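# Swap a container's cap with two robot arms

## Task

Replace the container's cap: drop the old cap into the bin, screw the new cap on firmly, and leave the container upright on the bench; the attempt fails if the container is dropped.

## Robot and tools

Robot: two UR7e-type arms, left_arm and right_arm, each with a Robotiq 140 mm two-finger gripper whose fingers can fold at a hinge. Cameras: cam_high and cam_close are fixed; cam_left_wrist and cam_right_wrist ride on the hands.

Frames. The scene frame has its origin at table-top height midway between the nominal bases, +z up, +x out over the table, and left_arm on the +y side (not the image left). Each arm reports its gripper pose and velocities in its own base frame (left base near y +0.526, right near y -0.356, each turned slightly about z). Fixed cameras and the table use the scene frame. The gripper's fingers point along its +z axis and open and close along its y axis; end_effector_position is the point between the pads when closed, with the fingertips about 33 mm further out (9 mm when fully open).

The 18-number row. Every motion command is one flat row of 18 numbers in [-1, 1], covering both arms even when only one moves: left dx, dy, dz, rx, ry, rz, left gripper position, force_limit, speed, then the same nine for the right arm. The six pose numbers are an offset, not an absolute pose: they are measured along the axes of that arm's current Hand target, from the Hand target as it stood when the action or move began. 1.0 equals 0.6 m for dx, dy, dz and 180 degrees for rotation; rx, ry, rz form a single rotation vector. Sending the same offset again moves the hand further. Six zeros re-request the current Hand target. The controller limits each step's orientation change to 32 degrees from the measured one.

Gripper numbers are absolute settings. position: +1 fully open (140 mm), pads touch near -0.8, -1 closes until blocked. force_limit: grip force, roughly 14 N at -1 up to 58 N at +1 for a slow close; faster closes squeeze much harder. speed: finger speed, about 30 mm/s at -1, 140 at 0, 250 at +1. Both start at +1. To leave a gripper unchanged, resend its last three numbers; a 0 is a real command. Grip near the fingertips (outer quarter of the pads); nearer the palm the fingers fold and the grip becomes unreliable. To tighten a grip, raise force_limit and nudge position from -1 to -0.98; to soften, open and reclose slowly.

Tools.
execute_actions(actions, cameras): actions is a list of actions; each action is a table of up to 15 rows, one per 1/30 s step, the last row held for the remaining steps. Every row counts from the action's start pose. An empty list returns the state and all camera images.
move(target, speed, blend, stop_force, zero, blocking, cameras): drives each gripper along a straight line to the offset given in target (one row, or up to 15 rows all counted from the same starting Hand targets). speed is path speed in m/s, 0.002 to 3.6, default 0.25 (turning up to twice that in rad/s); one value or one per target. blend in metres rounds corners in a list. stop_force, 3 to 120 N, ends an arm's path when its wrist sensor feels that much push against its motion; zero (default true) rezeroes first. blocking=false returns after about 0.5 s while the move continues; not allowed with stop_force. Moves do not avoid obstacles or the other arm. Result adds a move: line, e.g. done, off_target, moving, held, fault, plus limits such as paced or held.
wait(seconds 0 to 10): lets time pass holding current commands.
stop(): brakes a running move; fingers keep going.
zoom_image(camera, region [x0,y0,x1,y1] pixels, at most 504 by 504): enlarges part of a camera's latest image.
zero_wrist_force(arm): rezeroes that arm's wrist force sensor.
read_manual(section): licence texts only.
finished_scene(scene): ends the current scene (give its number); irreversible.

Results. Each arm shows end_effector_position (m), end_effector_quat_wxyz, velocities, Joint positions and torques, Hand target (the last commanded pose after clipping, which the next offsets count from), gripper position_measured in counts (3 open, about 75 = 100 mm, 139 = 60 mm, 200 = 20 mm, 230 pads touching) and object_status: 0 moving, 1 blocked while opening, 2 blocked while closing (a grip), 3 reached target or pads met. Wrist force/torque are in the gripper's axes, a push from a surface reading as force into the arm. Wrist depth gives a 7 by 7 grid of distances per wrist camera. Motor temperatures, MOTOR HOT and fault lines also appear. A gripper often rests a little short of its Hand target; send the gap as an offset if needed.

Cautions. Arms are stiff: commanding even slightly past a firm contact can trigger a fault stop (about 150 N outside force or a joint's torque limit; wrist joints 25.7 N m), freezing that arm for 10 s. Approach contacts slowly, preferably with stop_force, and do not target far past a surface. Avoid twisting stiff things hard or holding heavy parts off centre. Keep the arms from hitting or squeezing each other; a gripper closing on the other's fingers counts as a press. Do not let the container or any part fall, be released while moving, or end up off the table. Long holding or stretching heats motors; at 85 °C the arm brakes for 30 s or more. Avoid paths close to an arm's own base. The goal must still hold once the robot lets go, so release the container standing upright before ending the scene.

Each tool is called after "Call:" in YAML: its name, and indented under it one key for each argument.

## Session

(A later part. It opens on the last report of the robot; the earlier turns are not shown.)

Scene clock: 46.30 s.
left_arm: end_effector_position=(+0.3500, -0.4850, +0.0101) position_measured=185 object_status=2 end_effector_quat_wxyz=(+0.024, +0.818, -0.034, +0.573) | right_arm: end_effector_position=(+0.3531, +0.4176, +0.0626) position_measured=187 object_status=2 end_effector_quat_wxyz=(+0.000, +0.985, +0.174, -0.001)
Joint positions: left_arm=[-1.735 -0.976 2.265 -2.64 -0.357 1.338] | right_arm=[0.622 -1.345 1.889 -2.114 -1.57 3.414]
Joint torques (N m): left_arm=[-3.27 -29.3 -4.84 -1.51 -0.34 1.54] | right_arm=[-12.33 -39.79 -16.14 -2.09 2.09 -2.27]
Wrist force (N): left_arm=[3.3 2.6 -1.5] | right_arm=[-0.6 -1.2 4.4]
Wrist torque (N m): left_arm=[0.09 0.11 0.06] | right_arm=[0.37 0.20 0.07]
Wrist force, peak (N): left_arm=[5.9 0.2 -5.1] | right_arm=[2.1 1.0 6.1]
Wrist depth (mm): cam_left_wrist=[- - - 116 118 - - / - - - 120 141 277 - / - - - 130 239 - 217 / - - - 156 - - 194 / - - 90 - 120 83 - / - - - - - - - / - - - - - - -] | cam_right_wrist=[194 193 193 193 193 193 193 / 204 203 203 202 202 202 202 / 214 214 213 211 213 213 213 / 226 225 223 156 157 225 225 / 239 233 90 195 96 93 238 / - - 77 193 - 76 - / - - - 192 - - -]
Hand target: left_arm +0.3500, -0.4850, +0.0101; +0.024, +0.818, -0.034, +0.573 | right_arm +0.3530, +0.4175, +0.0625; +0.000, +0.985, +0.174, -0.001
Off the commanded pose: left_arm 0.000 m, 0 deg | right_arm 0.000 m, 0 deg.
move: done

Call:
move:
  target: [0,0,0,0,0,0,-0.98,1,-1,0,0,-0.0003,0,0,-0.222,-0.98,0.5,-1]
  speed: 0.25
  cameras: ["cam_left_wrist","cam_right_wrist","cam_close"]

Call:
zoom_image:
  camera: "cam_left_wrist"
  region: [340, 60, 620, 340]

Call:
zoom_image:
  camera: "cam_close"
  region: [420, 170, 600, 350]

Scene clock: 48.63 s.
left_arm: end_effector_position=(+0.3500, -0.4850, +0.0101) position_measured=185 object_status=2 end_effector_quat_wxyz=(+0.024, +0.818, -0.034, +0.573) | right_arm: end_effector_position=(+0.3530, +0.4176, +0.0627) position_measured=187 object_status=2 end_effector_quat_wxyz=(-0.001, +0.866, +0.500, +0.000)
Joint positions: left_arm=[-1.735 -0.976 2.265 -2.64 -0.357 1.338] | right_arm=[0.622 -1.345 1.889 -2.114 -1.57 2.717]
Joint torques (N m): left_arm=[0.13 -30.02 -6.12 -1.89 0.52 1.19] | right_arm=[-18.65 -39.65 -11.45 -0.94 -1.56 -2.47]
Wrist force (N): left_arm=[3.0 12.7 4.5] | right_arm=[9.5 -9.6 -1.4]
Wrist torque (N m): left_arm=[0.00 -0.16 0.35] | right_arm=[0.57 -0.11 0.11]
Wrist force, peak (N): left_arm=[2.1 13.4 4.8] | right_arm=[9.8 -10.5 -2.6]
Wrist depth (mm): cam_left_wrist=[- - - 102 - - 468 / - - - 113 247 - - / - - - 128 234 - - / - - 187 181 - - - / - - 90 163 101 92 148 / - - - - - - - / - - - 119 - - -] | cam_right_wrist=[194 194 193 193 193 193 192 / 204 204 203 203 202 202 202 / 215 214 214 209 213 213 208 / 223 163 172 157 157 224 224 / 242 182 90 236 96 93 237 / - - 77 254 - 76 - / - - - 271 - - -]
Hand target: left_arm +0.3500, -0.4850, +0.0101; +0.024, +0.818, -0.034, +0.573 | right_arm +0.3530, +0.4175, +0.0627; -0.001, +0.866, +0.500, +0.000
Off the commanded pose: left_arm 0.000 m, 0 deg | right_arm 0.000 m, 0 deg.
move: done
camera_calibration:
cam_left_wrist: T_world_to_cam=[[-0.0966721, -0.995137, -0.018883, -0.43916], [-0.643436, 0.0769582, -0.761622, 0.2711], [0.759371, -0.0614776, -0.647746, -0.142451], [0, 0, 0, 1]] pos_world=[0.240154, -0.466646, 0.105911]
cam_right_wrist: T_world_to_cam=[[0.859266, -0.510866, -0.0260246, -0.0745526], [-0.465805, -0.802472, 0.372913, 0.474689], [-0.211392, -0.308309, -0.927501, 0.399048], [0, 0, 0, 1]] pos_world=[0.369529, 0.465869, 0.19116]
Images, in order (width x height): cam_close 896x504, cam_left_wrist 896x504, cam_right_wrist 896x504.

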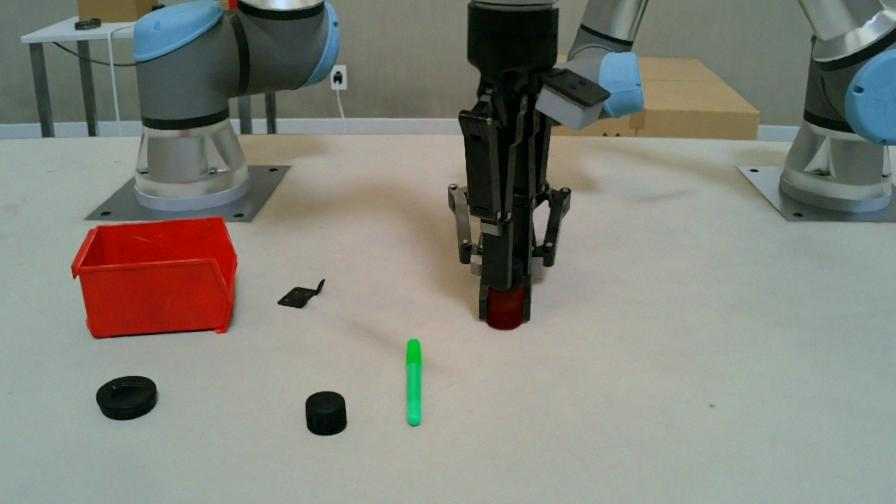

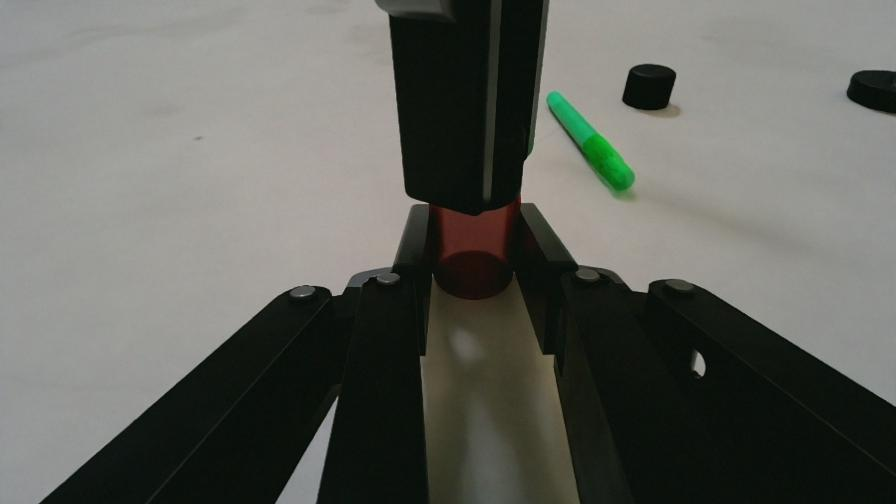

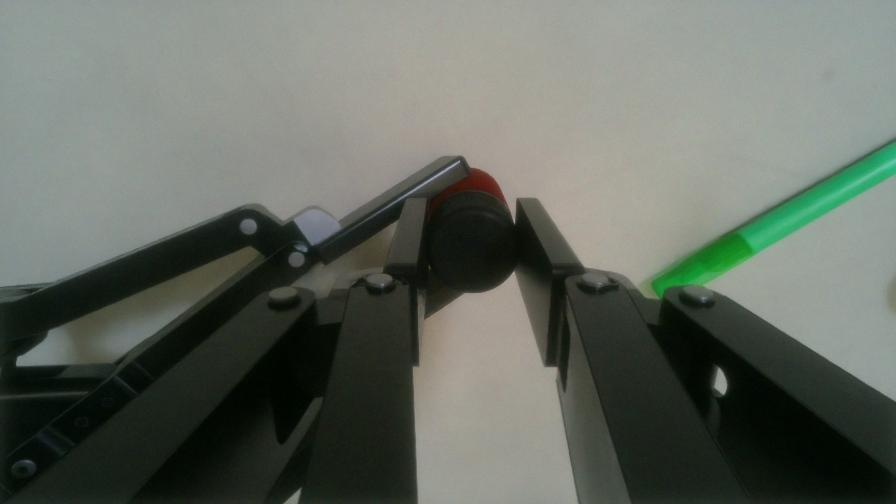

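Scaled by 1.800 from the camera's 896x504 image, which has a finer 1280x720 frame.

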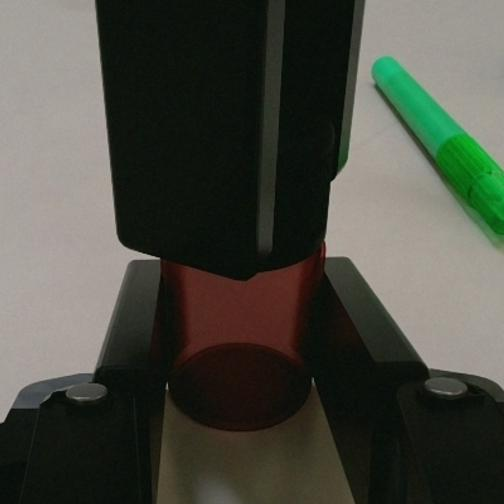

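Scaled by 2.800 from the camera's 896x504 image, which has a finer 1280x720 frame.

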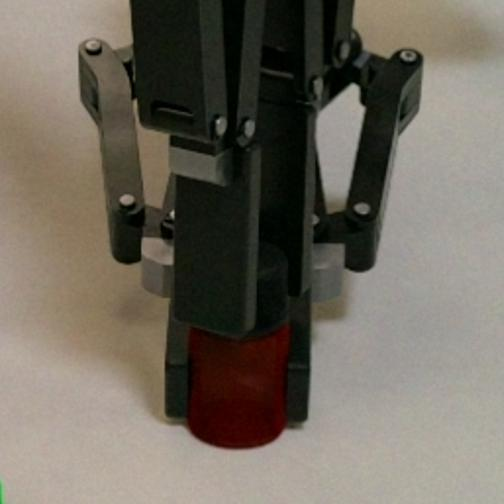

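Call:
move:
  target:
    - [0,0,0,0,0,0,-0.98,1,-1,0.0005,-0.0009,0,0,0,0,-0.98,0.5,-1]
    - [0,0,0,0,0,0,-0.98,1,-1,0.0003,-0.0013,-0.0004,0,0,-0.1667,-0.98,0.5,-1]
    - [0,0,0,0,0,0,-0.98,1,-1,0,-0.0017,-0.0008,0,0,-0.3333,-0.98,0.5,-1]
  speed: 0.25
  blend: [0.001,0.001,0]

Scene clock: 52.07 s.
left_arm: end_effector_position=(+0.3500, -0.4850, +0.0101) position_measured=185 object_status=2 end_effector_quat_wxyz=(+0.024, +0.818, -0.034, +0.573) | right_arm: end_effector_position=(+0.3522, +0.4181, +0.0632) position_measured=187 object_status=2 end_effector_quat_wxyz=(-0.001, +0.500, +0.866, +0.000)
Joint positions: left_arm=[-1.735 -0.976 2.265 -2.64 -0.357 1.338] | right_arm=[0.624 -1.346 1.889 -2.113 -1.57 1.672]
Joint torques (N m): left_arm=[5.64 -30.53 -6.32 -2.57 1.77 0.48] | right_arm=[-17.86 -39.48 -14.17 -2.04 -0.17 -1.81]
Wrist force (N): left_arm=[2.7 4.8 7.8] | right_arm=[10.0 -3.8 -2.4]
Wrist torque (N m): left_arm=[0.08 -0.22 0.08] | right_arm=[0.42 -0.16 0.10]
Wrist force, peak (N): left_arm=[2.6 13.1 4.5] | right_arm=[10.0 -10.0 -0.9]
Wrist depth (mm): cam_left_wrist=[- - - 123 103 - - / - - - 116 116 - - / - - 247 128 - - - / 193 196 - 180 - - - / - - 90 150 102 92 148 / - - - 135 - - - / - - - - - - -] | cam_right_wrist=[192 194 145 194 194 193 193 / 138 200 204 201 203 202 202 / 150 156 184 209 213 214 213 / 228 227 178 156 157 226 224 / 241 235 90 236 96 93 237 / - - 77 254 - 76 - / - - - 270 - - -]
Hand target: left_arm +0.3500, -0.4850, +0.0101; +0.024, +0.818, -0.034, +0.573 | right_arm +0.3522, +0.4181, +0.0632; -0.001, +0.500, +0.866, +0.000
Off the commanded pose: left_arm 0.000 m, 0 deg | right_arm 0.000 m, 0 deg.
move: done; blend cut to 0.0003 m at target 1

Call:
move:
  target:
    - [0,0,0,0,0,0,-0.98,1,-1,0.0003,-0.0009,-0.0004,0,0,-0.1667,-0.98,0.5,-1]
    - [0,0,0,0,0,0,-0.98,1,-1,0,-0.0013,-0.0008,0,0,-0.3333,-0.98,0.5,-1]
  speed: 0.3
  blend: [0.001,0]
  cameras: ["cam_left_wrist","cam_right_wrist","cam_close"]

Call:
zoom_image:
  camera: "cam_left_wrist"
  region: [340, 60, 620, 340]

Call:
zoom_image:
  camera: "cam_close"
  region: [420, 170, 600, 350]

Scene clock: 54.87 s.
left_arm: end_effector_position=(+0.3500, -0.4850, +0.0101) position_measured=185 object_status=2 end_effector_quat_wxyz=(+0.024, +0.818, -0.034, +0.573) | right_arm: end_effector_position=(+0.3515, +0.4177, +0.0637) position_measured=187 object_status=2 end_effector_quat_wxyz=(-0.001, +0.000, +1.000, +0.000)
Joint positions: left_arm=[-1.735 -0.976 2.265 -2.64 -0.357 1.338] | right_arm=[0.624 -1.349 1.89 -2.112 -1.57 0.625]
Joint torques (N m): left_arm=[4.48 -29.95 -7.54 -3.24 1.86 -0.21] | right_arm=[-14.73 -39.17 -16 -2.96 1.8 -2.05]
Wrist force (N): left_arm=[2.3 -1.2 6.3] | right_arm=[8.1 -0.6 -3.7]
Wrist torque (N m): left_arm=[0.13 -0.03 -0.15] | right_arm=[0.35 -0.08 0.09]
Wrist force, peak (N): left_arm=[4.1 5.3 8.3] | right_arm=[12.6 -1.5 -5.4]
Wrist depth (mm): cam_left_wrist=[- - - - 112 - - / - 338 - - 285 - - / - - - 136 - - - / - - - - - 181 - / - 155 90 147 87 83 160 / - - - 139 - - - / - - - 116 - - -] | cam_right_wrist=[195 195 193 192 147 194 194 / 205 205 205 202 201 203 203 / 216 215 215 210 214 214 213 / 227 227 224 156 157 226 225 / 241 235 89 236 96 93 237 / - - 77 254 - 76 - / - - - 271 - - -]
Hand target: left_arm +0.3500, -0.4850, +0.0101; +0.024, +0.818, -0.034, +0.573 | right_arm +0.3515, +0.4177, +0.0637; -0.001, +0.000, +1.000, +0.000
Off the commanded pose: left_arm 0.000 m, 0 deg | right_arm 0.000 m, 0 deg.
move: done
camera_calibration:
cam_left_wrist: T_world_to_cam=[[-0.0966721, -0.995137, -0.018883, -0.43916], [-0.643436, 0.0769582, -0.761622, 0.2711], [0.759371, -0.0614776, -0.647746, -0.142451], [0, 0, 0, 1]] pos_world=[0.240154, -0.466646, 0.105911]
cam_right_wrist: T_world_to_cam=[[0.0129516, 0.999628, -0.0240094, -0.406761], [0.928337, -0.0030996, 0.371728, -0.350179], [0.371515, -0.0271033, -0.928031, 0.0773097], [0, 0, 0, 1]] pos_world=[0.30163, 0.407619, 0.192151]
Images, in order (width x height): cam_close 896x504, cam_left_wrist 896x504, cam_right_wrist 896x504.

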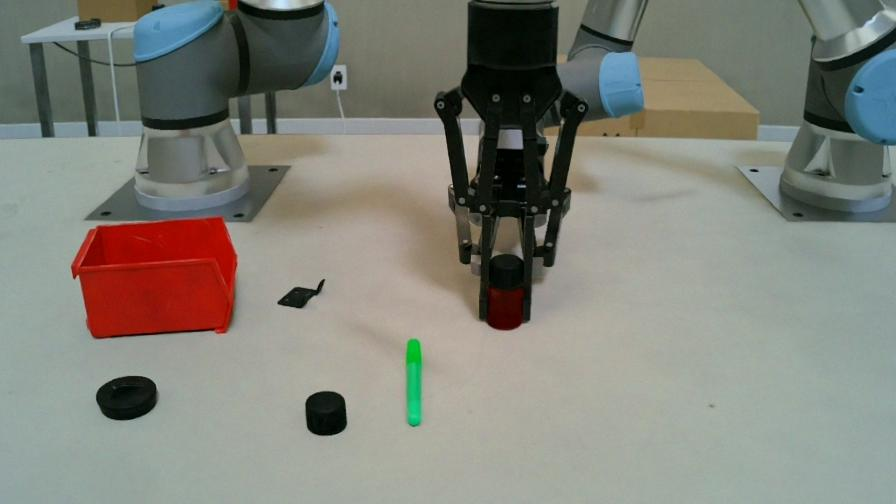

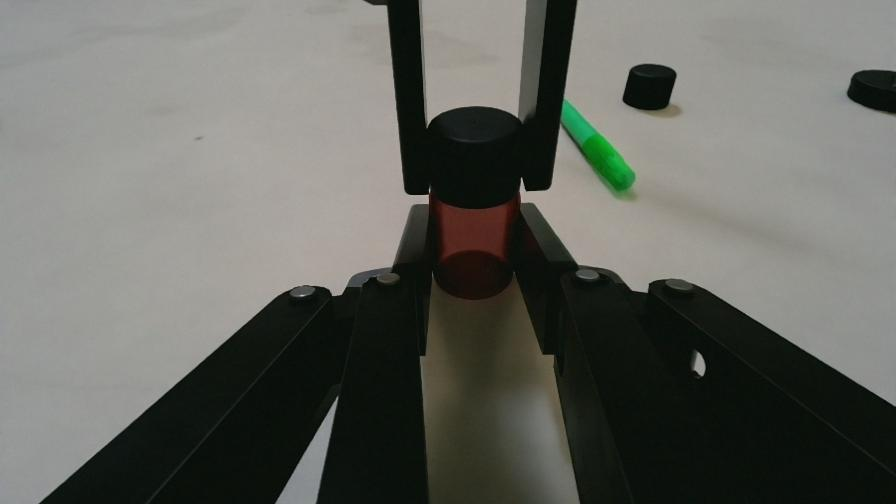

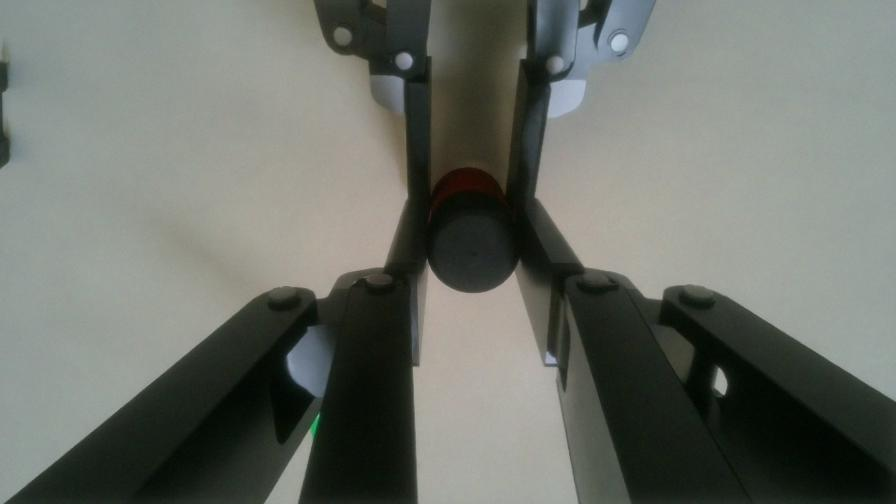

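Scaled by 1.800 from the camera's 896x504 image, which has a finer 1280x720 frame.

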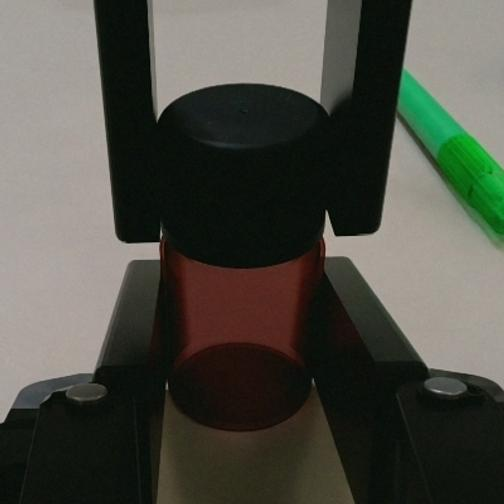

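Scaled by 2.800 from the camera's 896x504 image, which has a finer 1280x720 frame.

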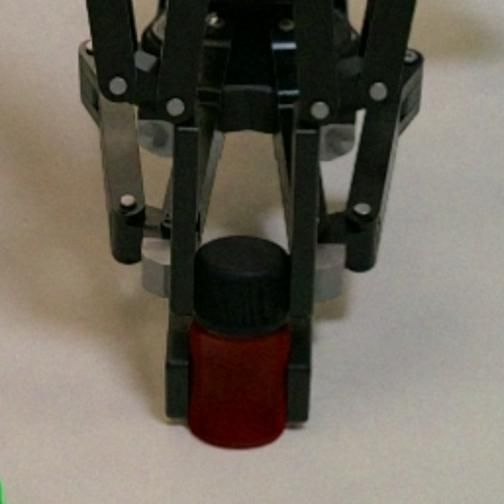

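Call:
move:
  target:
    - [0,0,0,0,0,0,-0.98,1,-1,0,-0.0008,-0.0008,0,0,-0.3333,-0.98,0.5,-1]
    - [0,0,0,0,0,0,-0.98,1,-1,-0.001,-0.0008,-0.0017,0,0,-0.6667,-0.98,0.5,-1]
  speed: 0.35
  blend: [0.001,0]

Scene clock: 60.53 s.
left_arm: end_effector_position=(+0.3500, -0.4850, +0.0101) position_measured=185 object_status=2 end_effector_quat_wxyz=(+0.024, +0.818, -0.034, +0.573) | right_arm: end_effector_position=(+0.3521, +0.4172, +0.0647) position_measured=187 object_status=2 end_effector_quat_wxyz=(+0.000, +0.866, -0.500, -0.001)
Joint positions: left_arm=[-1.735 -0.976 2.265 -2.64 -0.357 1.338] | right_arm=[0.622 -1.35 1.889 -2.109 -1.57 -1.471]
Joint torques (N m): left_arm=[-4.29 -31.83 -7.36 -4.89 1.89 -1.29] | right_arm=[-6.15 -38.7 -12.22 -1.1 5.93 -2.28]
Wrist force (N): left_arm=[3.0 -9.5 -8.0] | right_arm=[12.7 0.6 -3.8]
Wrist torque (N m): left_arm=[0.20 0.29 -0.34] | right_arm=[0.37 -0.21 0.10]
Wrist force, peak (N): left_arm=[3.7 -9.3 -8.2] | right_arm=[11.0 1.1 -10.1]
Wrist depth (mm): cam_left_wrist=[- - - 131 104 458 - / - - - 114 256 289 281 / - 226 - 125 - - 226 / - - - 155 153 - 190 / - - 90 152 120 83 - / - - - - - - - / - - - - - - -] | cam_right_wrist=[195 195 195 195 195 195 196 / 205 205 205 204 205 205 205 / 215 216 216 211 213 215 216 / 226 228 225 156 157 172 225 / 242 235 90 238 96 93 161 / - - 77 256 - 76 - / - - - 273 - - -]
Hand target: left_arm +0.3500, -0.4850, +0.0101; +0.024, +0.818, -0.034, +0.573 | right_arm +0.3521, +0.4172, +0.0647; +0.000, +0.866, -0.500, -0.001
Off the commanded pose: left_arm 0.000 m, 0 deg | right_arm 0.000 m, 0 deg.
move: done

Call:
move:
  target:
    - [0,0,0,0,0,0,-0.98,1,-1,0.0001,-0.0016,-0.0008,0,0,-0.3333,-0.98,0.5,-1]
    - [0,0,0,0,0,0,-0.98,1,-1,-0.0013,-0.0016,-0.0017,0,0,-0.6667,-0.98,0.5,-1]
  speed: 0.35
  blend: [0.001,0]
  cameras: ["cam_left_wrist","cam_close"]

Call:
zoom_image:
  camera: "cam_close"
  region: [420, 170, 600, 350]

Scene clock: 64.57 s.
left_arm: end_effector_position=(+0.3500, -0.4850, +0.0101) position_measured=185 object_status=2 end_effector_quat_wxyz=(+0.024, +0.818, -0.034, +0.573) | right_arm: end_effector_position=(+0.3525, +0.4183, +0.0657) position_measured=187 object_status=2 end_effector_quat_wxyz=(-0.001, +0.866, +0.500, +0.000)
Joint positions: left_arm=[-1.735 -0.976 2.265 -2.64 -0.357 1.338] | right_arm=[0.624 -1.349 1.884 -2.106 -1.57 -3.564]
Joint torques (N m): left_arm=[-7.64 -31.67 -9.92 -2.86 1.69 -1.15] | right_arm=[-11.7 -39.29 -12.54 -0.47 2.77 -2.21]
Wrist force (N): left_arm=[0.8 0.4 -0.4] | right_arm=[-0.9 1.1 -2.1]
Wrist torque (N m): left_arm=[0.09 0.12 -0.08] | right_arm=[0.26 0.19 0.04]
Wrist force, peak (N): left_arm=[3.4 -9.2 -8.9] | right_arm=[12.9 0.3 -4.6]
Wrist depth (mm): cam_left_wrist=[- 491 - 102 - - - / - 316 - 113 258 - 295 / - - - 125 - - - / - - - 155 - 184 - / - - 90 152 - 92 153 / 142 - - 139 - - - / - - - 118 - - -] | cam_right_wrist=[197 196 196 196 196 195 196 / 207 207 207 206 206 205 205 / 218 217 217 212 216 216 212 / 227 165 174 156 157 228 227 / 243 238 90 239 96 93 241 / - - 77 257 - 76 - / - - - 275 - - -]
Hand target: left_arm +0.3500, -0.4850, +0.0101; +0.024, +0.818, -0.034, +0.573 | right_arm +0.3525, +0.4183, +0.0657; -0.001, +0.866, +0.500, +0.000
Off the commanded pose: left_arm 0.000 m, 0 deg | right_arm 0.000 m, 0 deg.
move: done
camera_calibration:
cam_left_wrist: T_world_to_cam=[[-0.0966721, -0.995137, -0.018883, -0.43916], [-0.643436, 0.0769582, -0.761622, 0.2711], [0.759371, -0.0614776, -0.647746, -0.142451], [0, 0, 0, 1]] pos_world=[0.240154, -0.466646, 0.105911]
Images, in order (width x height): cam_close 896x504, cam_left_wrist 896x504.

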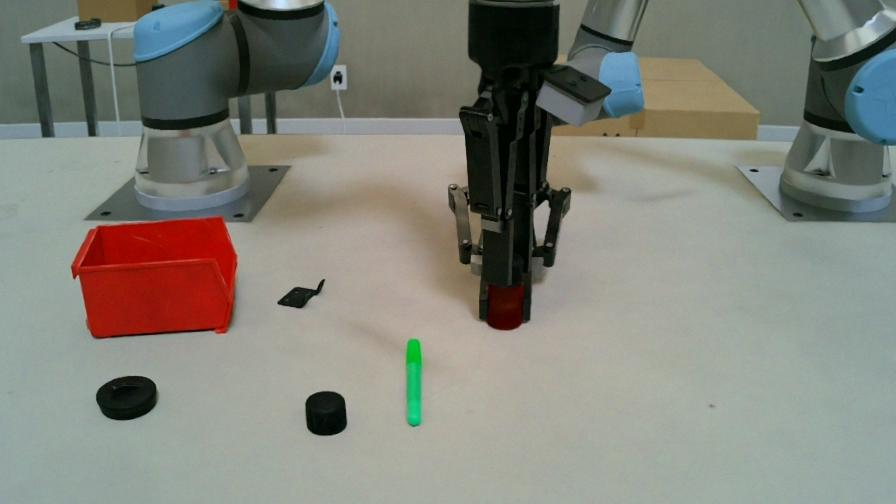

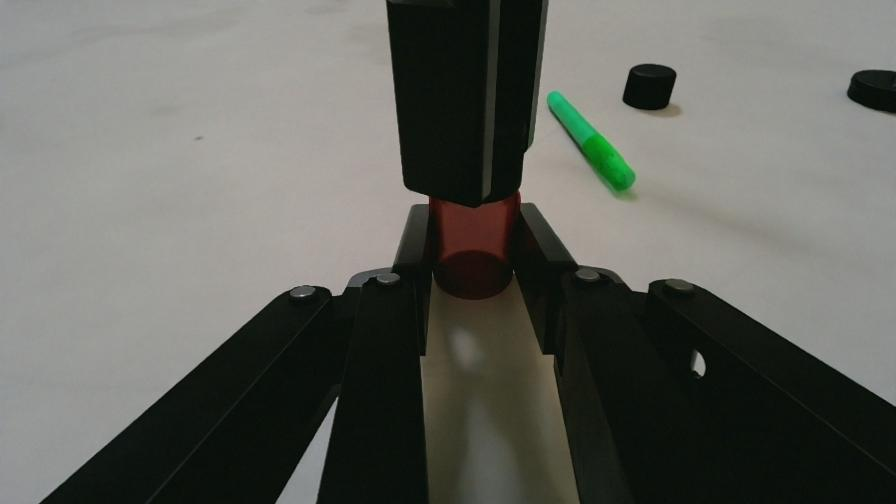

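Scaled by 2.800 from the camera's 896x504 image, which has a finer 1280x720 frame.

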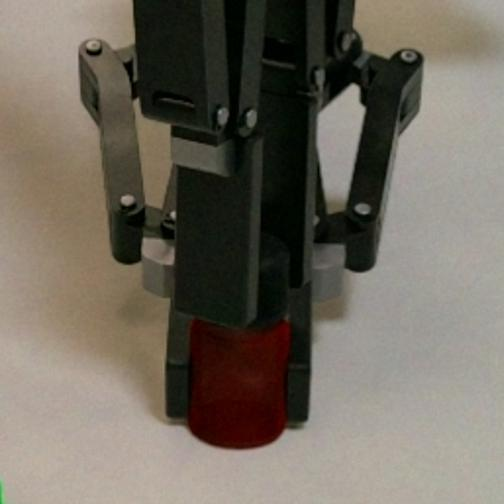

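Call:
move:
  target: [0,0,0,0,0,0,-0.98,1,-1,0,0,-0.0067,0,0,0,-0.98,0.5,-1]
  speed: 0.02
  stop_force: 6

Scene clock: 65.97 s.
left_arm: end_effector_position=(+0.3500, -0.4850, +0.0101) position_measured=185 object_status=2 end_effector_quat_wxyz=(+0.024, +0.818, -0.034, +0.573) | right_arm: end_effector_position=(+0.3524, +0.4183, +0.0661) position_measured=187 object_status=2 end_effector_quat_wxyz=(-0.001, +0.866, +0.500, -0.001)
Joint positions: left_arm=[-1.736 -0.976 2.265 -2.64 -0.357 1.338] | right_arm=[0.624 -1.349 1.884 -2.104 -1.569 -3.565]
Joint torques (N m): left_arm=[-0.99 -31.72 -10.6 -2.18 -0.33 -1.29] | right_arm=[-11.72 -26.44 -13.87 -5.29 1.62 -1.92]
Wrist force (N): left_arm=[4.3 2.4 -2.4] | right_arm=[1.7 1.1 4.3]
Wrist torque (N m): left_arm=[0.17 0.20 0.04] | right_arm=[0.28 0.05 0.05]
Wrist force, peak (N): left_arm=[11.0 2.0 -4.4] | right_arm=[1.5 1.3 10.5]
Wrist depth (mm): cam_left_wrist=[- - - 102 - - 404 / - - - 113 250 - - / - - - 124 - - 222 / - - 190 - 153 - - / - - 90 - 102 92 - / 142 - - - - - - / - - - 119 - - -] | cam_right_wrist=[197 197 196 196 196 196 196 / 208 207 206 206 206 205 206 / 218 218 217 212 216 217 212 / 228 166 174 157 157 228 228 / 243 238 90 241 96 93 241 / - - 77 258 - 76 - / - - - 277 - - -]
Hand target: left_arm +0.3500, -0.4850, +0.0101; +0.024, +0.818, -0.034, +0.573 | right_arm +0.3524, +0.4182, +0.0661; -0.001, +0.866, +0.500, -0.001 (not the last commanded pose)
Off the commanded pose: left_arm 0.000 m, 0 deg | right_arm 0.004 m, 0 deg.
move: contact (right_arm)

Call:
move:
  target:
    - [0,0,0,0,0,0,-0.98,1,-1,-0.0004,-0.0011,-0.0001,0,0,-0.3333,-0.98,0.5,-1]
    - [0,0,0,0,0,0,-0.98,1,-1,-0.0018,-0.0012,-0.001,0,0,-0.6667,-0.98,0.5,-1]
  speed: 0.35
  blend: [0.001,0]

Call:
move:
  target: [0,0,0,0,0,0,-0.98,1,-1,0,0,-0.0067,0,0,0,-0.98,0.5,-1]
  speed: 0.02
  stop_force: 5
  cameras: ["cam_left_wrist","cam_close"]

Scene clock: 71.10 s.
left_arm: end_effector_position=(+0.3500, -0.4850, +0.0101) position_measured=185 object_status=2 end_effector_quat_wxyz=(+0.024, +0.818, -0.034, +0.573) | right_arm: end_effector_position=(+0.3512, +0.4177, +0.0667) position_measured=187 object_status=2 end_effector_quat_wxyz=(-0.001, +0.000, +1.000, +0.000)
Joint positions: left_arm=[-1.735 -0.976 2.265 -2.64 -0.357 1.338] | right_arm=[0.624 -1.353 1.886 -2.103 -1.57 -5.658]
Joint torques (N m): left_arm=[6.42 -32.71 -11.37 -3.87 1.22 -1.29] | right_arm=[-13.14 -38.1 -13 -1.69 2.5 -1.97]
Wrist force (N): left_arm=[0.3 -1.0 3.1] | right_arm=[3.2 -0.8 -5.1]
Wrist torque (N m): left_arm=[0.14 0.07 -0.16] | right_arm=[0.35 0.10 0.08]
Wrist force, peak (N): left_arm=[5.3 2.4 -2.6] | right_arm=[5.5 0.9 -6.8]
Wrist depth (mm): cam_left_wrist=[- - 467 - 110 430 424 / - 331 - 127 130 - - / - - - 135 - 231 - / - 199 - - 153 184 - / - - 90 147 101 92 - / - - - 135 - - - / - - - 118 - - -] | cam_right_wrist=[198 198 196 196 150 197 196 / 208 208 207 205 204 206 206 / 219 218 218 213 217 217 217 / 231 230 228 156 157 229 228 / 244 238 90 240 96 93 241 / - - 77 258 - 76 - / - - - 275 - - -]
Hand target: left_arm +0.3500, -0.4850, +0.0101; +0.024, +0.818, -0.034, +0.573 | right_arm +0.3512, +0.4177, +0.0667; -0.001, +0.000, +1.000, +0.000
Off the commanded pose: left_arm 0.000 m, 0 deg | right_arm 0.000 m, 0 deg.
move: done

Scene clock: 72.37 s.
left_arm: end_effector_position=(+0.3500, -0.4850, +0.0101) position_measured=185 object_status=2 end_effector_quat_wxyz=(+0.024, +0.818, -0.034, +0.573) | right_arm: end_effector_position=(+0.3511, +0.4176, +0.0670) position_measured=187 object_status=2 end_effector_quat_wxyz=(-0.001, +0.000, +1.000, +0.000)
Joint positions: left_arm=[-1.735 -0.976 2.265 -2.64 -0.357 1.338] | right_arm=[0.624 -1.353 1.886 -2.102 -1.57 -5.659]
Joint torques (N m): left_arm=[7.1 -31.96 -12.73 -4.04 1.51 -1.31] | right_arm=[-10.28 -25.13 -14.99 -5.78 2.31 -0.75]
Wrist force (N): left_arm=[2.5 -0.8 0.5] | right_arm=[0.4 -0.2 2.0]
Wrist torque (N m): left_arm=[0.15 0.02 -0.13] | right_arm=[0.26 0.10 0.04]
Wrist force, peak (N): left_arm=[6.8 -2.2 -0.1] | right_arm=[2.7 -0.7 -5.3]
Wrist depth (mm): cam_left_wrist=[- - - - 111 394 - / - 312 - 123 130 326 - / - - - 135 220 218 - / - - - 154 186 196 183 / 160 - 90 150 120 83 - / - - - 139 - - - / - - - 118 - - -] | cam_right_wrist=[199 198 196 195 150 197 197 / 209 208 207 204 204 207 206 / 219 219 219 214 217 217 217 / 231 230 228 156 157 229 228 / 245 238 90 240 96 93 241 / - - 77 258 - 76 - / - - - 275 - - -]
Hand target: left_arm +0.3500, -0.4850, +0.0101; +0.024, +0.818, -0.034, +0.573 | right_arm +0.3511, +0.4176, +0.0670; -0.001, +0.000, +1.000, +0.000 (not the last commanded pose)
Off the commanded pose: left_arm 0.000 m, 0 deg | right_arm 0.004 m, 0 deg.
move: contact (right_arm)
camera_calibration:
cam_left_wrist: T_world_to_cam=[[-0.0966721, -0.995137, -0.018883, -0.43916], [-0.643436, 0.0769582, -0.761622, 0.2711], [0.759371, -0.0614776, -0.647746, -0.142451], [0, 0, 0, 1]] pos_world=[0.240154, -0.466646, 0.105911]
Images, in order (width x height): cam_close 896x504, cam_left_wrist 896x504.

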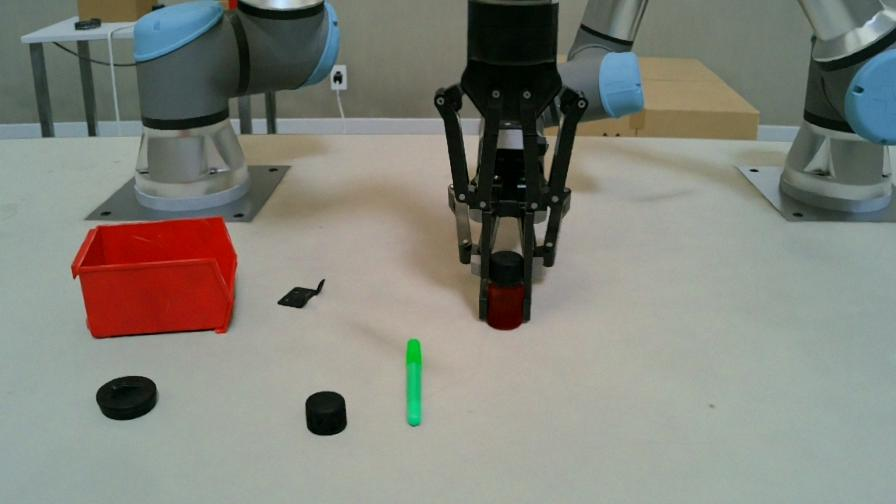

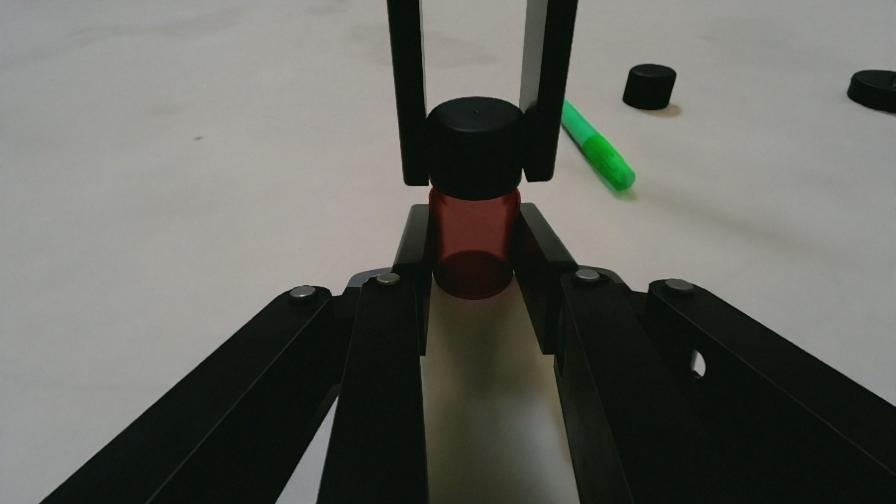

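Call:
move:
  target:
    - [0,0,0,0,0,0,-0.98,1,-1,0,0,0,0,0,0,-0.26,0.5,-0.5]
    - [0,0,0,0,0,0,-0.98,1,-1,-0.0017,0,0,0,0,0.6667,-0.26,0.5,-0.5]
    - [0,0,0,0,0,0,-0.98,1,-1,-0.0017,0,0,0,0,-0.6667,-0.26,0.5,-0.5]
    - [0,0,0,0,0,0,-0.98,1,-1,-0.0017,0,0,0,0,0,-0.26,0.5,-0.5]
    - [0,0,0,0,0,0,-0.98,1,-1,-0.0017,0,0,0,0,0,-0.98,0.5,-1]
  speed: [0.1,0.8,0.8,0.8,0.1]
  blend: [0,0.001,0.001,0,0]
  cameras: ["cam_left_wrist","cam_close"]

Scene clock: 79.37 s.
left_arm: end_effector_position=(+0.3500, -0.4850, +0.0101) position_measured=185 object_status=2 end_effector_quat_wxyz=(+0.024, +0.818, -0.034, +0.573) | right_arm: end_effector_position=(+0.3522, +0.4176, +0.0670) position_measured=187 object_status=0 end_effector_quat_wxyz=(-0.001, +0.000, +1.000, +0.000)
Joint positions: left_arm=[-1.735 -0.976 2.265 -2.64 -0.357 1.338] | right_arm=[0.623 -1.352 1.884 -2.102 -1.57 0.623]
Joint torques (N m): left_arm=[6.02 -33.16 -13.43 -3.01 2.2 -1.13] | right_arm=[13.26 -23.8 -25.96 -0.75 -1.57 2.43]
Wrist force (N): left_arm=[-1.1 -1.5 1.9] | right_arm=[0.6 -1.1 -14.7]
Wrist torque (N m): left_arm=[0.11 0.11 -0.22] | right_arm=[0.38 0.17 -0.05]
Wrist force, peak (N): left_arm=[4.4 -1.6 -0.2] | right_arm=[0.3 -1.1 -16.2]
Wrist depth (mm): cam_left_wrist=[- - - 111 111 - 491 / - - - - 127 - - / - - - 135 222 216 - / 193 - - 181 - 183 184 / 160 156 90 - 87 92 153 / 142 - - - - - - / - - - - - - -] | cam_right_wrist=[198 198 196 194 150 197 197 / 208 208 207 205 203 207 207 / 219 219 218 213 218 217 216 / 231 231 228 156 157 229 229 / 245 238 90 241 96 93 242 / - - 77 259 - 76 - / - - - 276 - - -]
Hand target: left_arm +0.3500, -0.4850, +0.0101; +0.024, +0.818, -0.034, +0.573 | right_arm +0.3521, +0.4176, +0.0670; -0.001, +0.000, +1.000, +0.000
Off the commanded pose: left_arm 0.000 m, 0 deg | right_arm 0.000 m, 0 deg.
move: done
camera_calibration:
cam_left_wrist: T_world_to_cam=[[-0.0966721, -0.995137, -0.018883, -0.43916], [-0.643436, 0.0769582, -0.761622, 0.2711], [0.759371, -0.0614776, -0.647746, -0.142451], [0, 0, 0, 1]] pos_world=[0.240154, -0.466646, 0.105911]
Images, in order (width x height): cam_close 896x504, cam_left_wrist 896x504.

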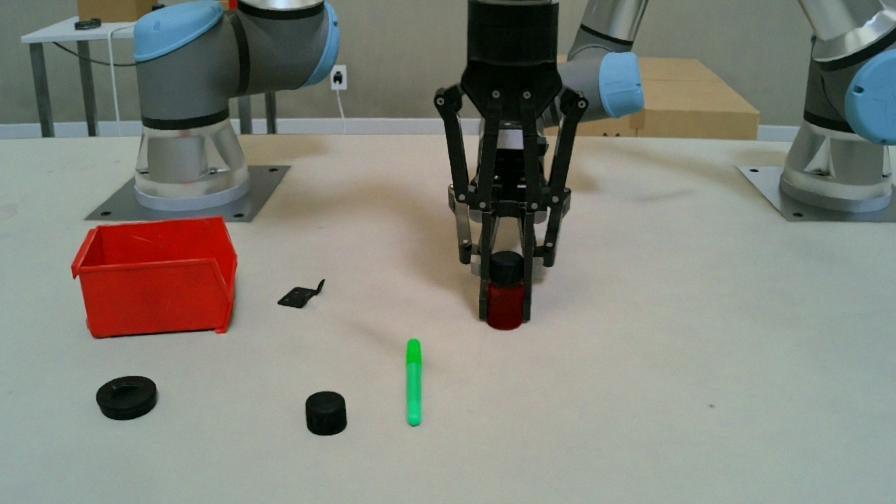

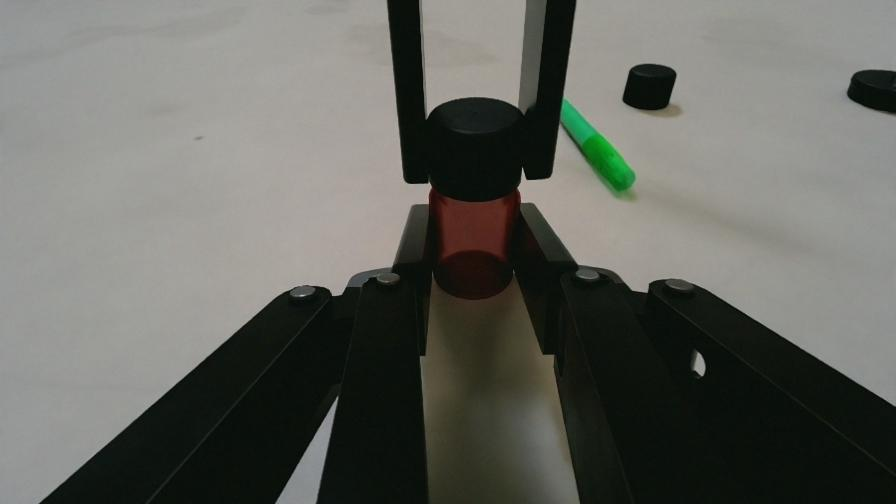

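Call:
move:
  target:
    - [0,0,0,0,0,0,-0.98,1,-1,0,0,-0.0013,0,0,-0.3333,-0.98,0.5,-1]
    - [0,0,0,0,0,0,-0.98,1,-1,0,0,-0.002,0,0,-0.6667,-0.98,0.5,-1]
  speed: 0.4
  blend: [0.001,0]

Call:
move:
  target: [0,0,0,0,0,0,-0.98,1,-1,0,0,-0.0067,0,0,0,-0.98,0.5,-1]
  speed: 0.02
  stop_force: 5

Scene clock: 82.97 s.
left_arm: end_effector_position=(+0.3500, -0.4850, +0.0101) position_measured=185 object_status=2 end_effector_quat_wxyz=(+0.024, +0.818, -0.034, +0.573) | right_arm: end_effector_position=(+0.3521, +0.4176, +0.0682) position_measured=187 object_status=2 end_effector_quat_wxyz=(+0.000, +0.866, -0.500, -0.001)
Joint positions: left_arm=[-1.735 -0.976 2.265 -2.64 -0.357 1.338] | right_arm=[0.623 -1.353 1.882 -2.099 -1.57 -1.471]
Joint torques (N m): left_arm=[3.47 -34.62 -14.26 -2.55 2.27 -1.42] | right_arm=[-12.3 -38.91 -11.89 -0.89 2.3 -2.06]
Wrist force (N): left_arm=[0.2 0.5 1.4] | right_arm=[-2.5 2.2 -2.9]
Wrist torque (N m): left_arm=[0.10 0.12 -0.10] | right_arm=[0.19 0.27 0.05]
Wrist force, peak (N): left_arm=[2.3 2.2 3.3] | right_arm=[0.6 -1.2 -16.7]
Wrist depth (mm): cam_left_wrist=[- - - 129 369 422 - / - 295 - 126 118 296 - / - 238 - 122 - 232 - / - 199 - - 179 184 - / - - 90 - 102 83 - / - - - - - - - / - - - 116 - - -] | cam_right_wrist=[199 198 198 198 198 199 199 / 208 208 208 209 208 208 208 / 220 219 219 214 216 219 219 / 232 231 229 157 157 175 228 / - 239 90 242 96 93 171 / - - 77 257 - 76 - / - - - 277 - - -]
Hand target: left_arm +0.3500, -0.4850, +0.0101; +0.024, +0.818, -0.034, +0.573 | right_arm +0.3521, +0.4176, +0.0682; +0.000, +0.866, -0.500, -0.001
Off the commanded pose: left_arm 0.000 m, 0 deg | right_arm 0.000 m, 0 deg.
move: done

Scene clock: 84.37 s.
left_arm: end_effector_position=(+0.3500, -0.4850, +0.0101) position_measured=185 object_status=2 end_effector_quat_wxyz=(+0.024, +0.818, -0.034, +0.573) | right_arm: end_effector_position=(+0.3521, +0.4176, +0.0722) position_measured=187 object_status=2 end_effector_quat_wxyz=(+0.000, +0.866, -0.500, -0.001)
Joint positions: left_arm=[-1.735 -0.976 2.265 -2.64 -0.357 1.338] | right_arm=[0.623 -1.358 1.877 -2.088 -1.57 -1.471]
Joint torques (N m): left_arm=[2.36 -34.48 -14.51 -2.13 2.17 -1.27] | right_arm=[-12.29 -39.51 -32.87 -0.68 2.49 -2.08]
Wrist force (N): left_arm=[0.4 0.8 -0.4] | right_arm=[-1.4 1.0 -1.2]
Wrist torque (N m): left_arm=[0.16 0.09 -0.09] | right_arm=[0.26 0.20 0.03]
Wrist force, peak (N): left_arm=[2.1 0.7 1.0] | right_arm=[-2.2 2.1 -4.5]
Wrist depth (mm): cam_left_wrist=[- - - 129 - - 432 / - - 308 109 117 - - / - - 247 142 230 - 234 / - 203 - - - 184 - / - - 90 147 101 83 - / - - - 139 - - - / - - - 116 - - -] | cam_right_wrist=[203 202 202 202 202 202 203 / 213 212 213 212 212 212 212 / 223 223 223 218 221 223 223 / 236 235 233 157 157 179 233 / 249 244 90 246 96 93 175 / - - 77 262 - 76 - / - - - 283 - - -]
Hand target: left_arm +0.3500, -0.4850, +0.0101; +0.024, +0.818, -0.034, +0.573 | right_arm +0.3521, +0.4176, +0.0722; +0.000, +0.866, -0.500, -0.001
Off the commanded pose: left_arm 0.000 m, 0 deg | right_arm 0.000 m, 0 deg.
move: done

Call:
move:
  target:
    - [0,0,0,0,0,0,-0.98,1,-1,0,0,-0.1047,0,0,0,-0.98,0.5,-1]
    - [0,0,0,0,0,0,-0.98,1,-1,0.4856,0.271,-0.1047,0,0,-0.3333,-0.98,0.5,-1]
  speed: [0.15,0.35]
  blend: [0.02,0]
  cameras: ["all"]

Call:
zoom_image:
  camera: "cam_close"
  region: [430, 200, 590, 350]

Call:
zoom_image:
  camera: "cam_left_wrist"
  region: [340, 60, 620, 340]

Scene clock: 88.07 s.
left_arm: end_effector_position=(+0.3500, -0.4850, +0.0101) position_measured=185 object_status=2 end_effector_quat_wxyz=(+0.024, +0.818, -0.034, +0.573) | right_arm: end_effector_position=(+0.3570, +0.0840, +0.1349) position_measured=187 object_status=2 end_effector_quat_wxyz=(+0.000, +1.000, +0.000, -0.001)
Joint positions: left_arm=[-1.735 -0.976 2.265 -2.64 -0.357 1.338] | right_arm=[-0.141 -1.883 2.196 -1.882 -1.571 -3.282]
Joint torques (N m): left_arm=[1.7 -34.51 -14.47 -1.48 2.15 -1.28] | right_arm=[-11.16 -17.46 -15.08 -0.73 2.83 -2.04]
Wrist force (N): left_arm=[1.1 0.7 -0.4] | right_arm=[-1.4 0.8 -1.4]
Wrist torque (N m): left_arm=[0.13 0.09 -0.09] | right_arm=[0.23 0.21 0.03]
Wrist force, peak (N): left_arm=[2.4 0.7 -0.7] | right_arm=[-3.0 -0.3 -2.5]
Wrist depth (mm): cam_left_wrist=[- - - - - - - / - - - - - - - / - - - - - 219 - / - - 190 - - - - / - - 90 - - 83 - / - - - 136 - - - / - - - 119 - - -] | cam_right_wrist=[261 261 260 260 260 261 260 / 274 274 271 - 276 274 276 / 288 288 285 - - 287 286 / 306 305 304 156 124 304 303 / 324 91 90 247 96 93 321 / - - 77 343 - 76 - / - - - 363 - - -]
Hand target: left_arm +0.3500, -0.4850, +0.0101; +0.024, +0.818, -0.034, +0.573 | right_arm +0.3570, +0.0839, +0.1349; +0.000, +1.000, +0.000, -0.001
Off the commanded pose: left_arm 0.000 m, 0 deg | right_arm 0.000 m, 0 deg.
move: done
camera_calibration:
cam_left_wrist: T_world_to_cam=[[-0.0966721, -0.995137, -0.018883, -0.43916], [-0.643436, 0.0769582, -0.761622, 0.2711], [0.759371, -0.0614776, -0.647746, -0.142451], [0, 0, 0, 1]] pos_world=[0.240154, -0.466646, 0.105911]
cam_right_wrist: T_world_to_cam=[[-0.0127064, -0.999611, -0.0248359, 0.105657], [-0.927216, 0.00248111, 0.374518, 0.278825], [-0.37431, 0.027787, -0.926887, 0.393752], [0, 0, 0, 1]] pos_world=[0.407259, 0.0939825, 0.263163]

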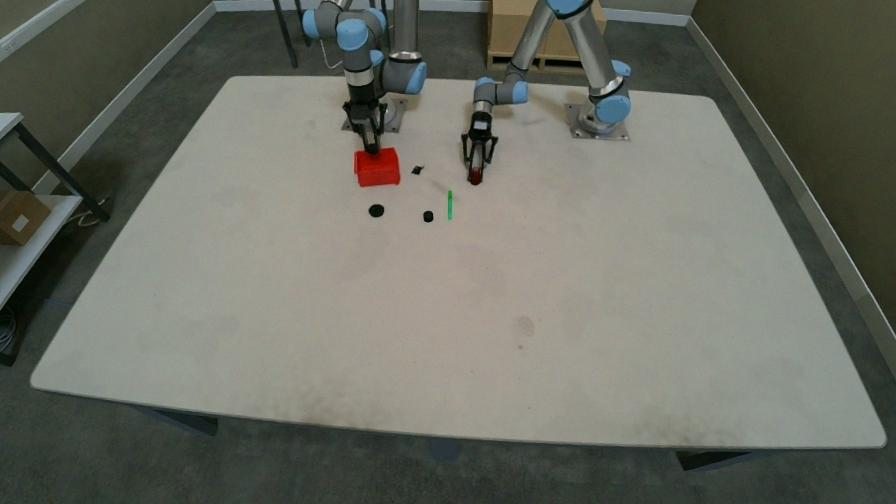

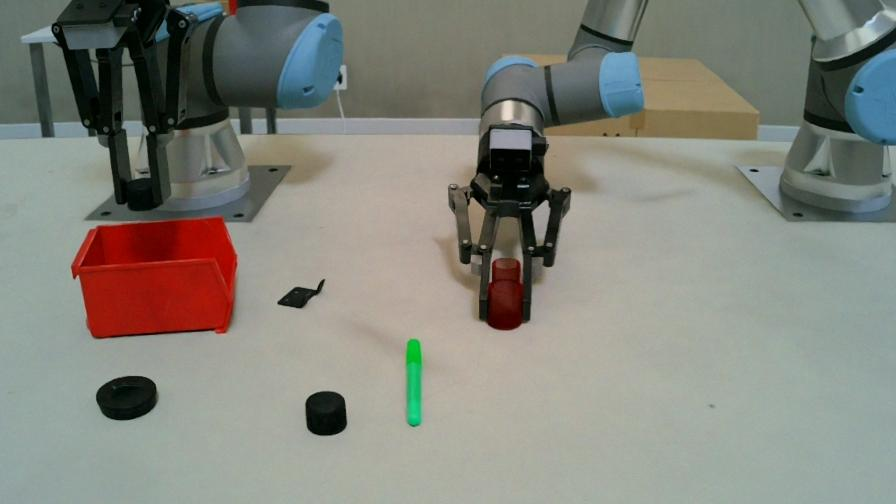

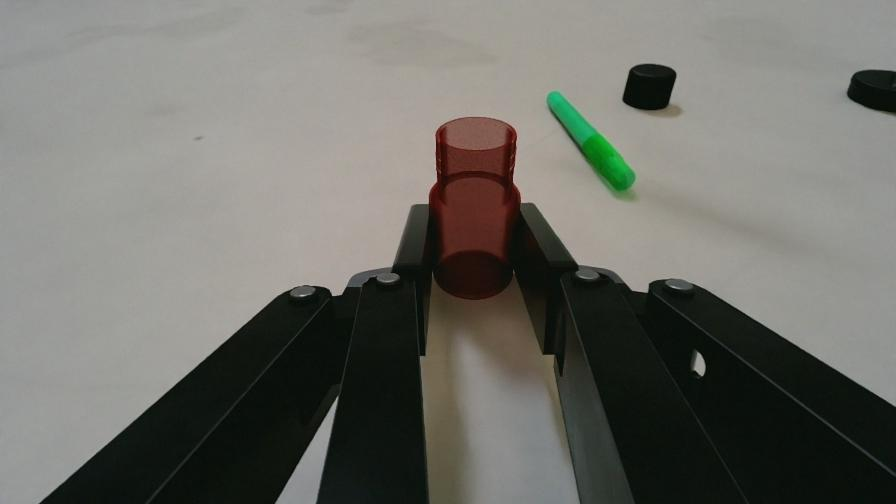

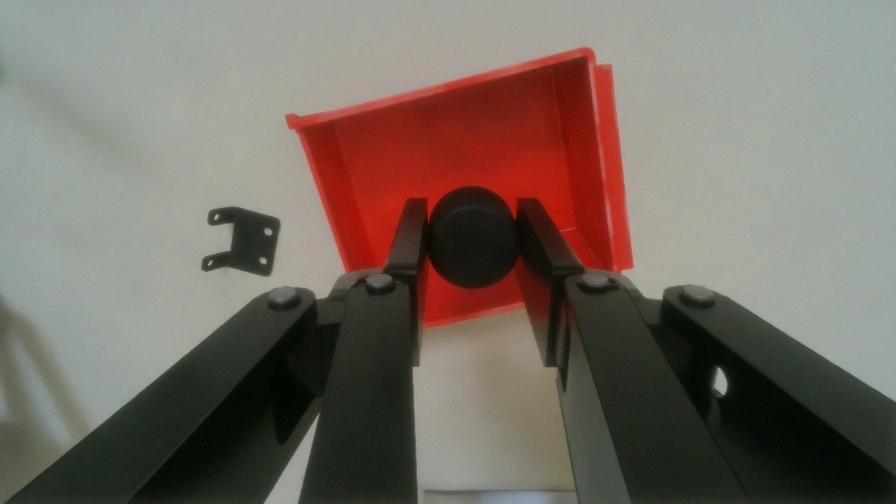

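Scaled by 3.150 from the camera's 896x504 image, which has a finer 1280x720 frame.

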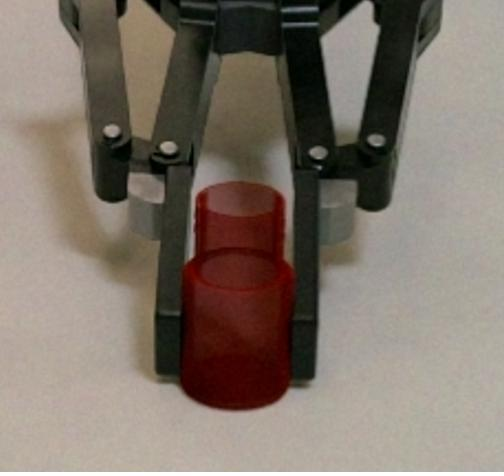

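Scaled by 1.800 from the camera's 896x504 image, which has a finer 1280x720 frame.

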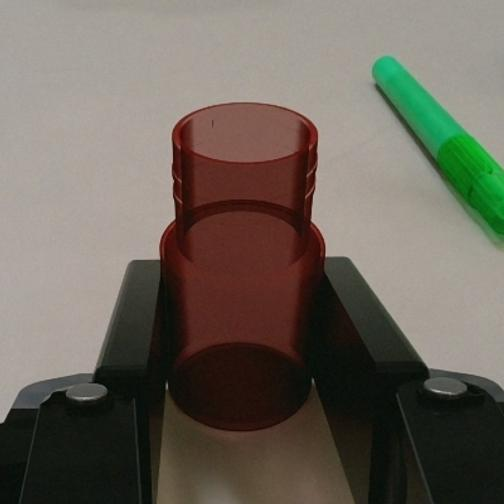

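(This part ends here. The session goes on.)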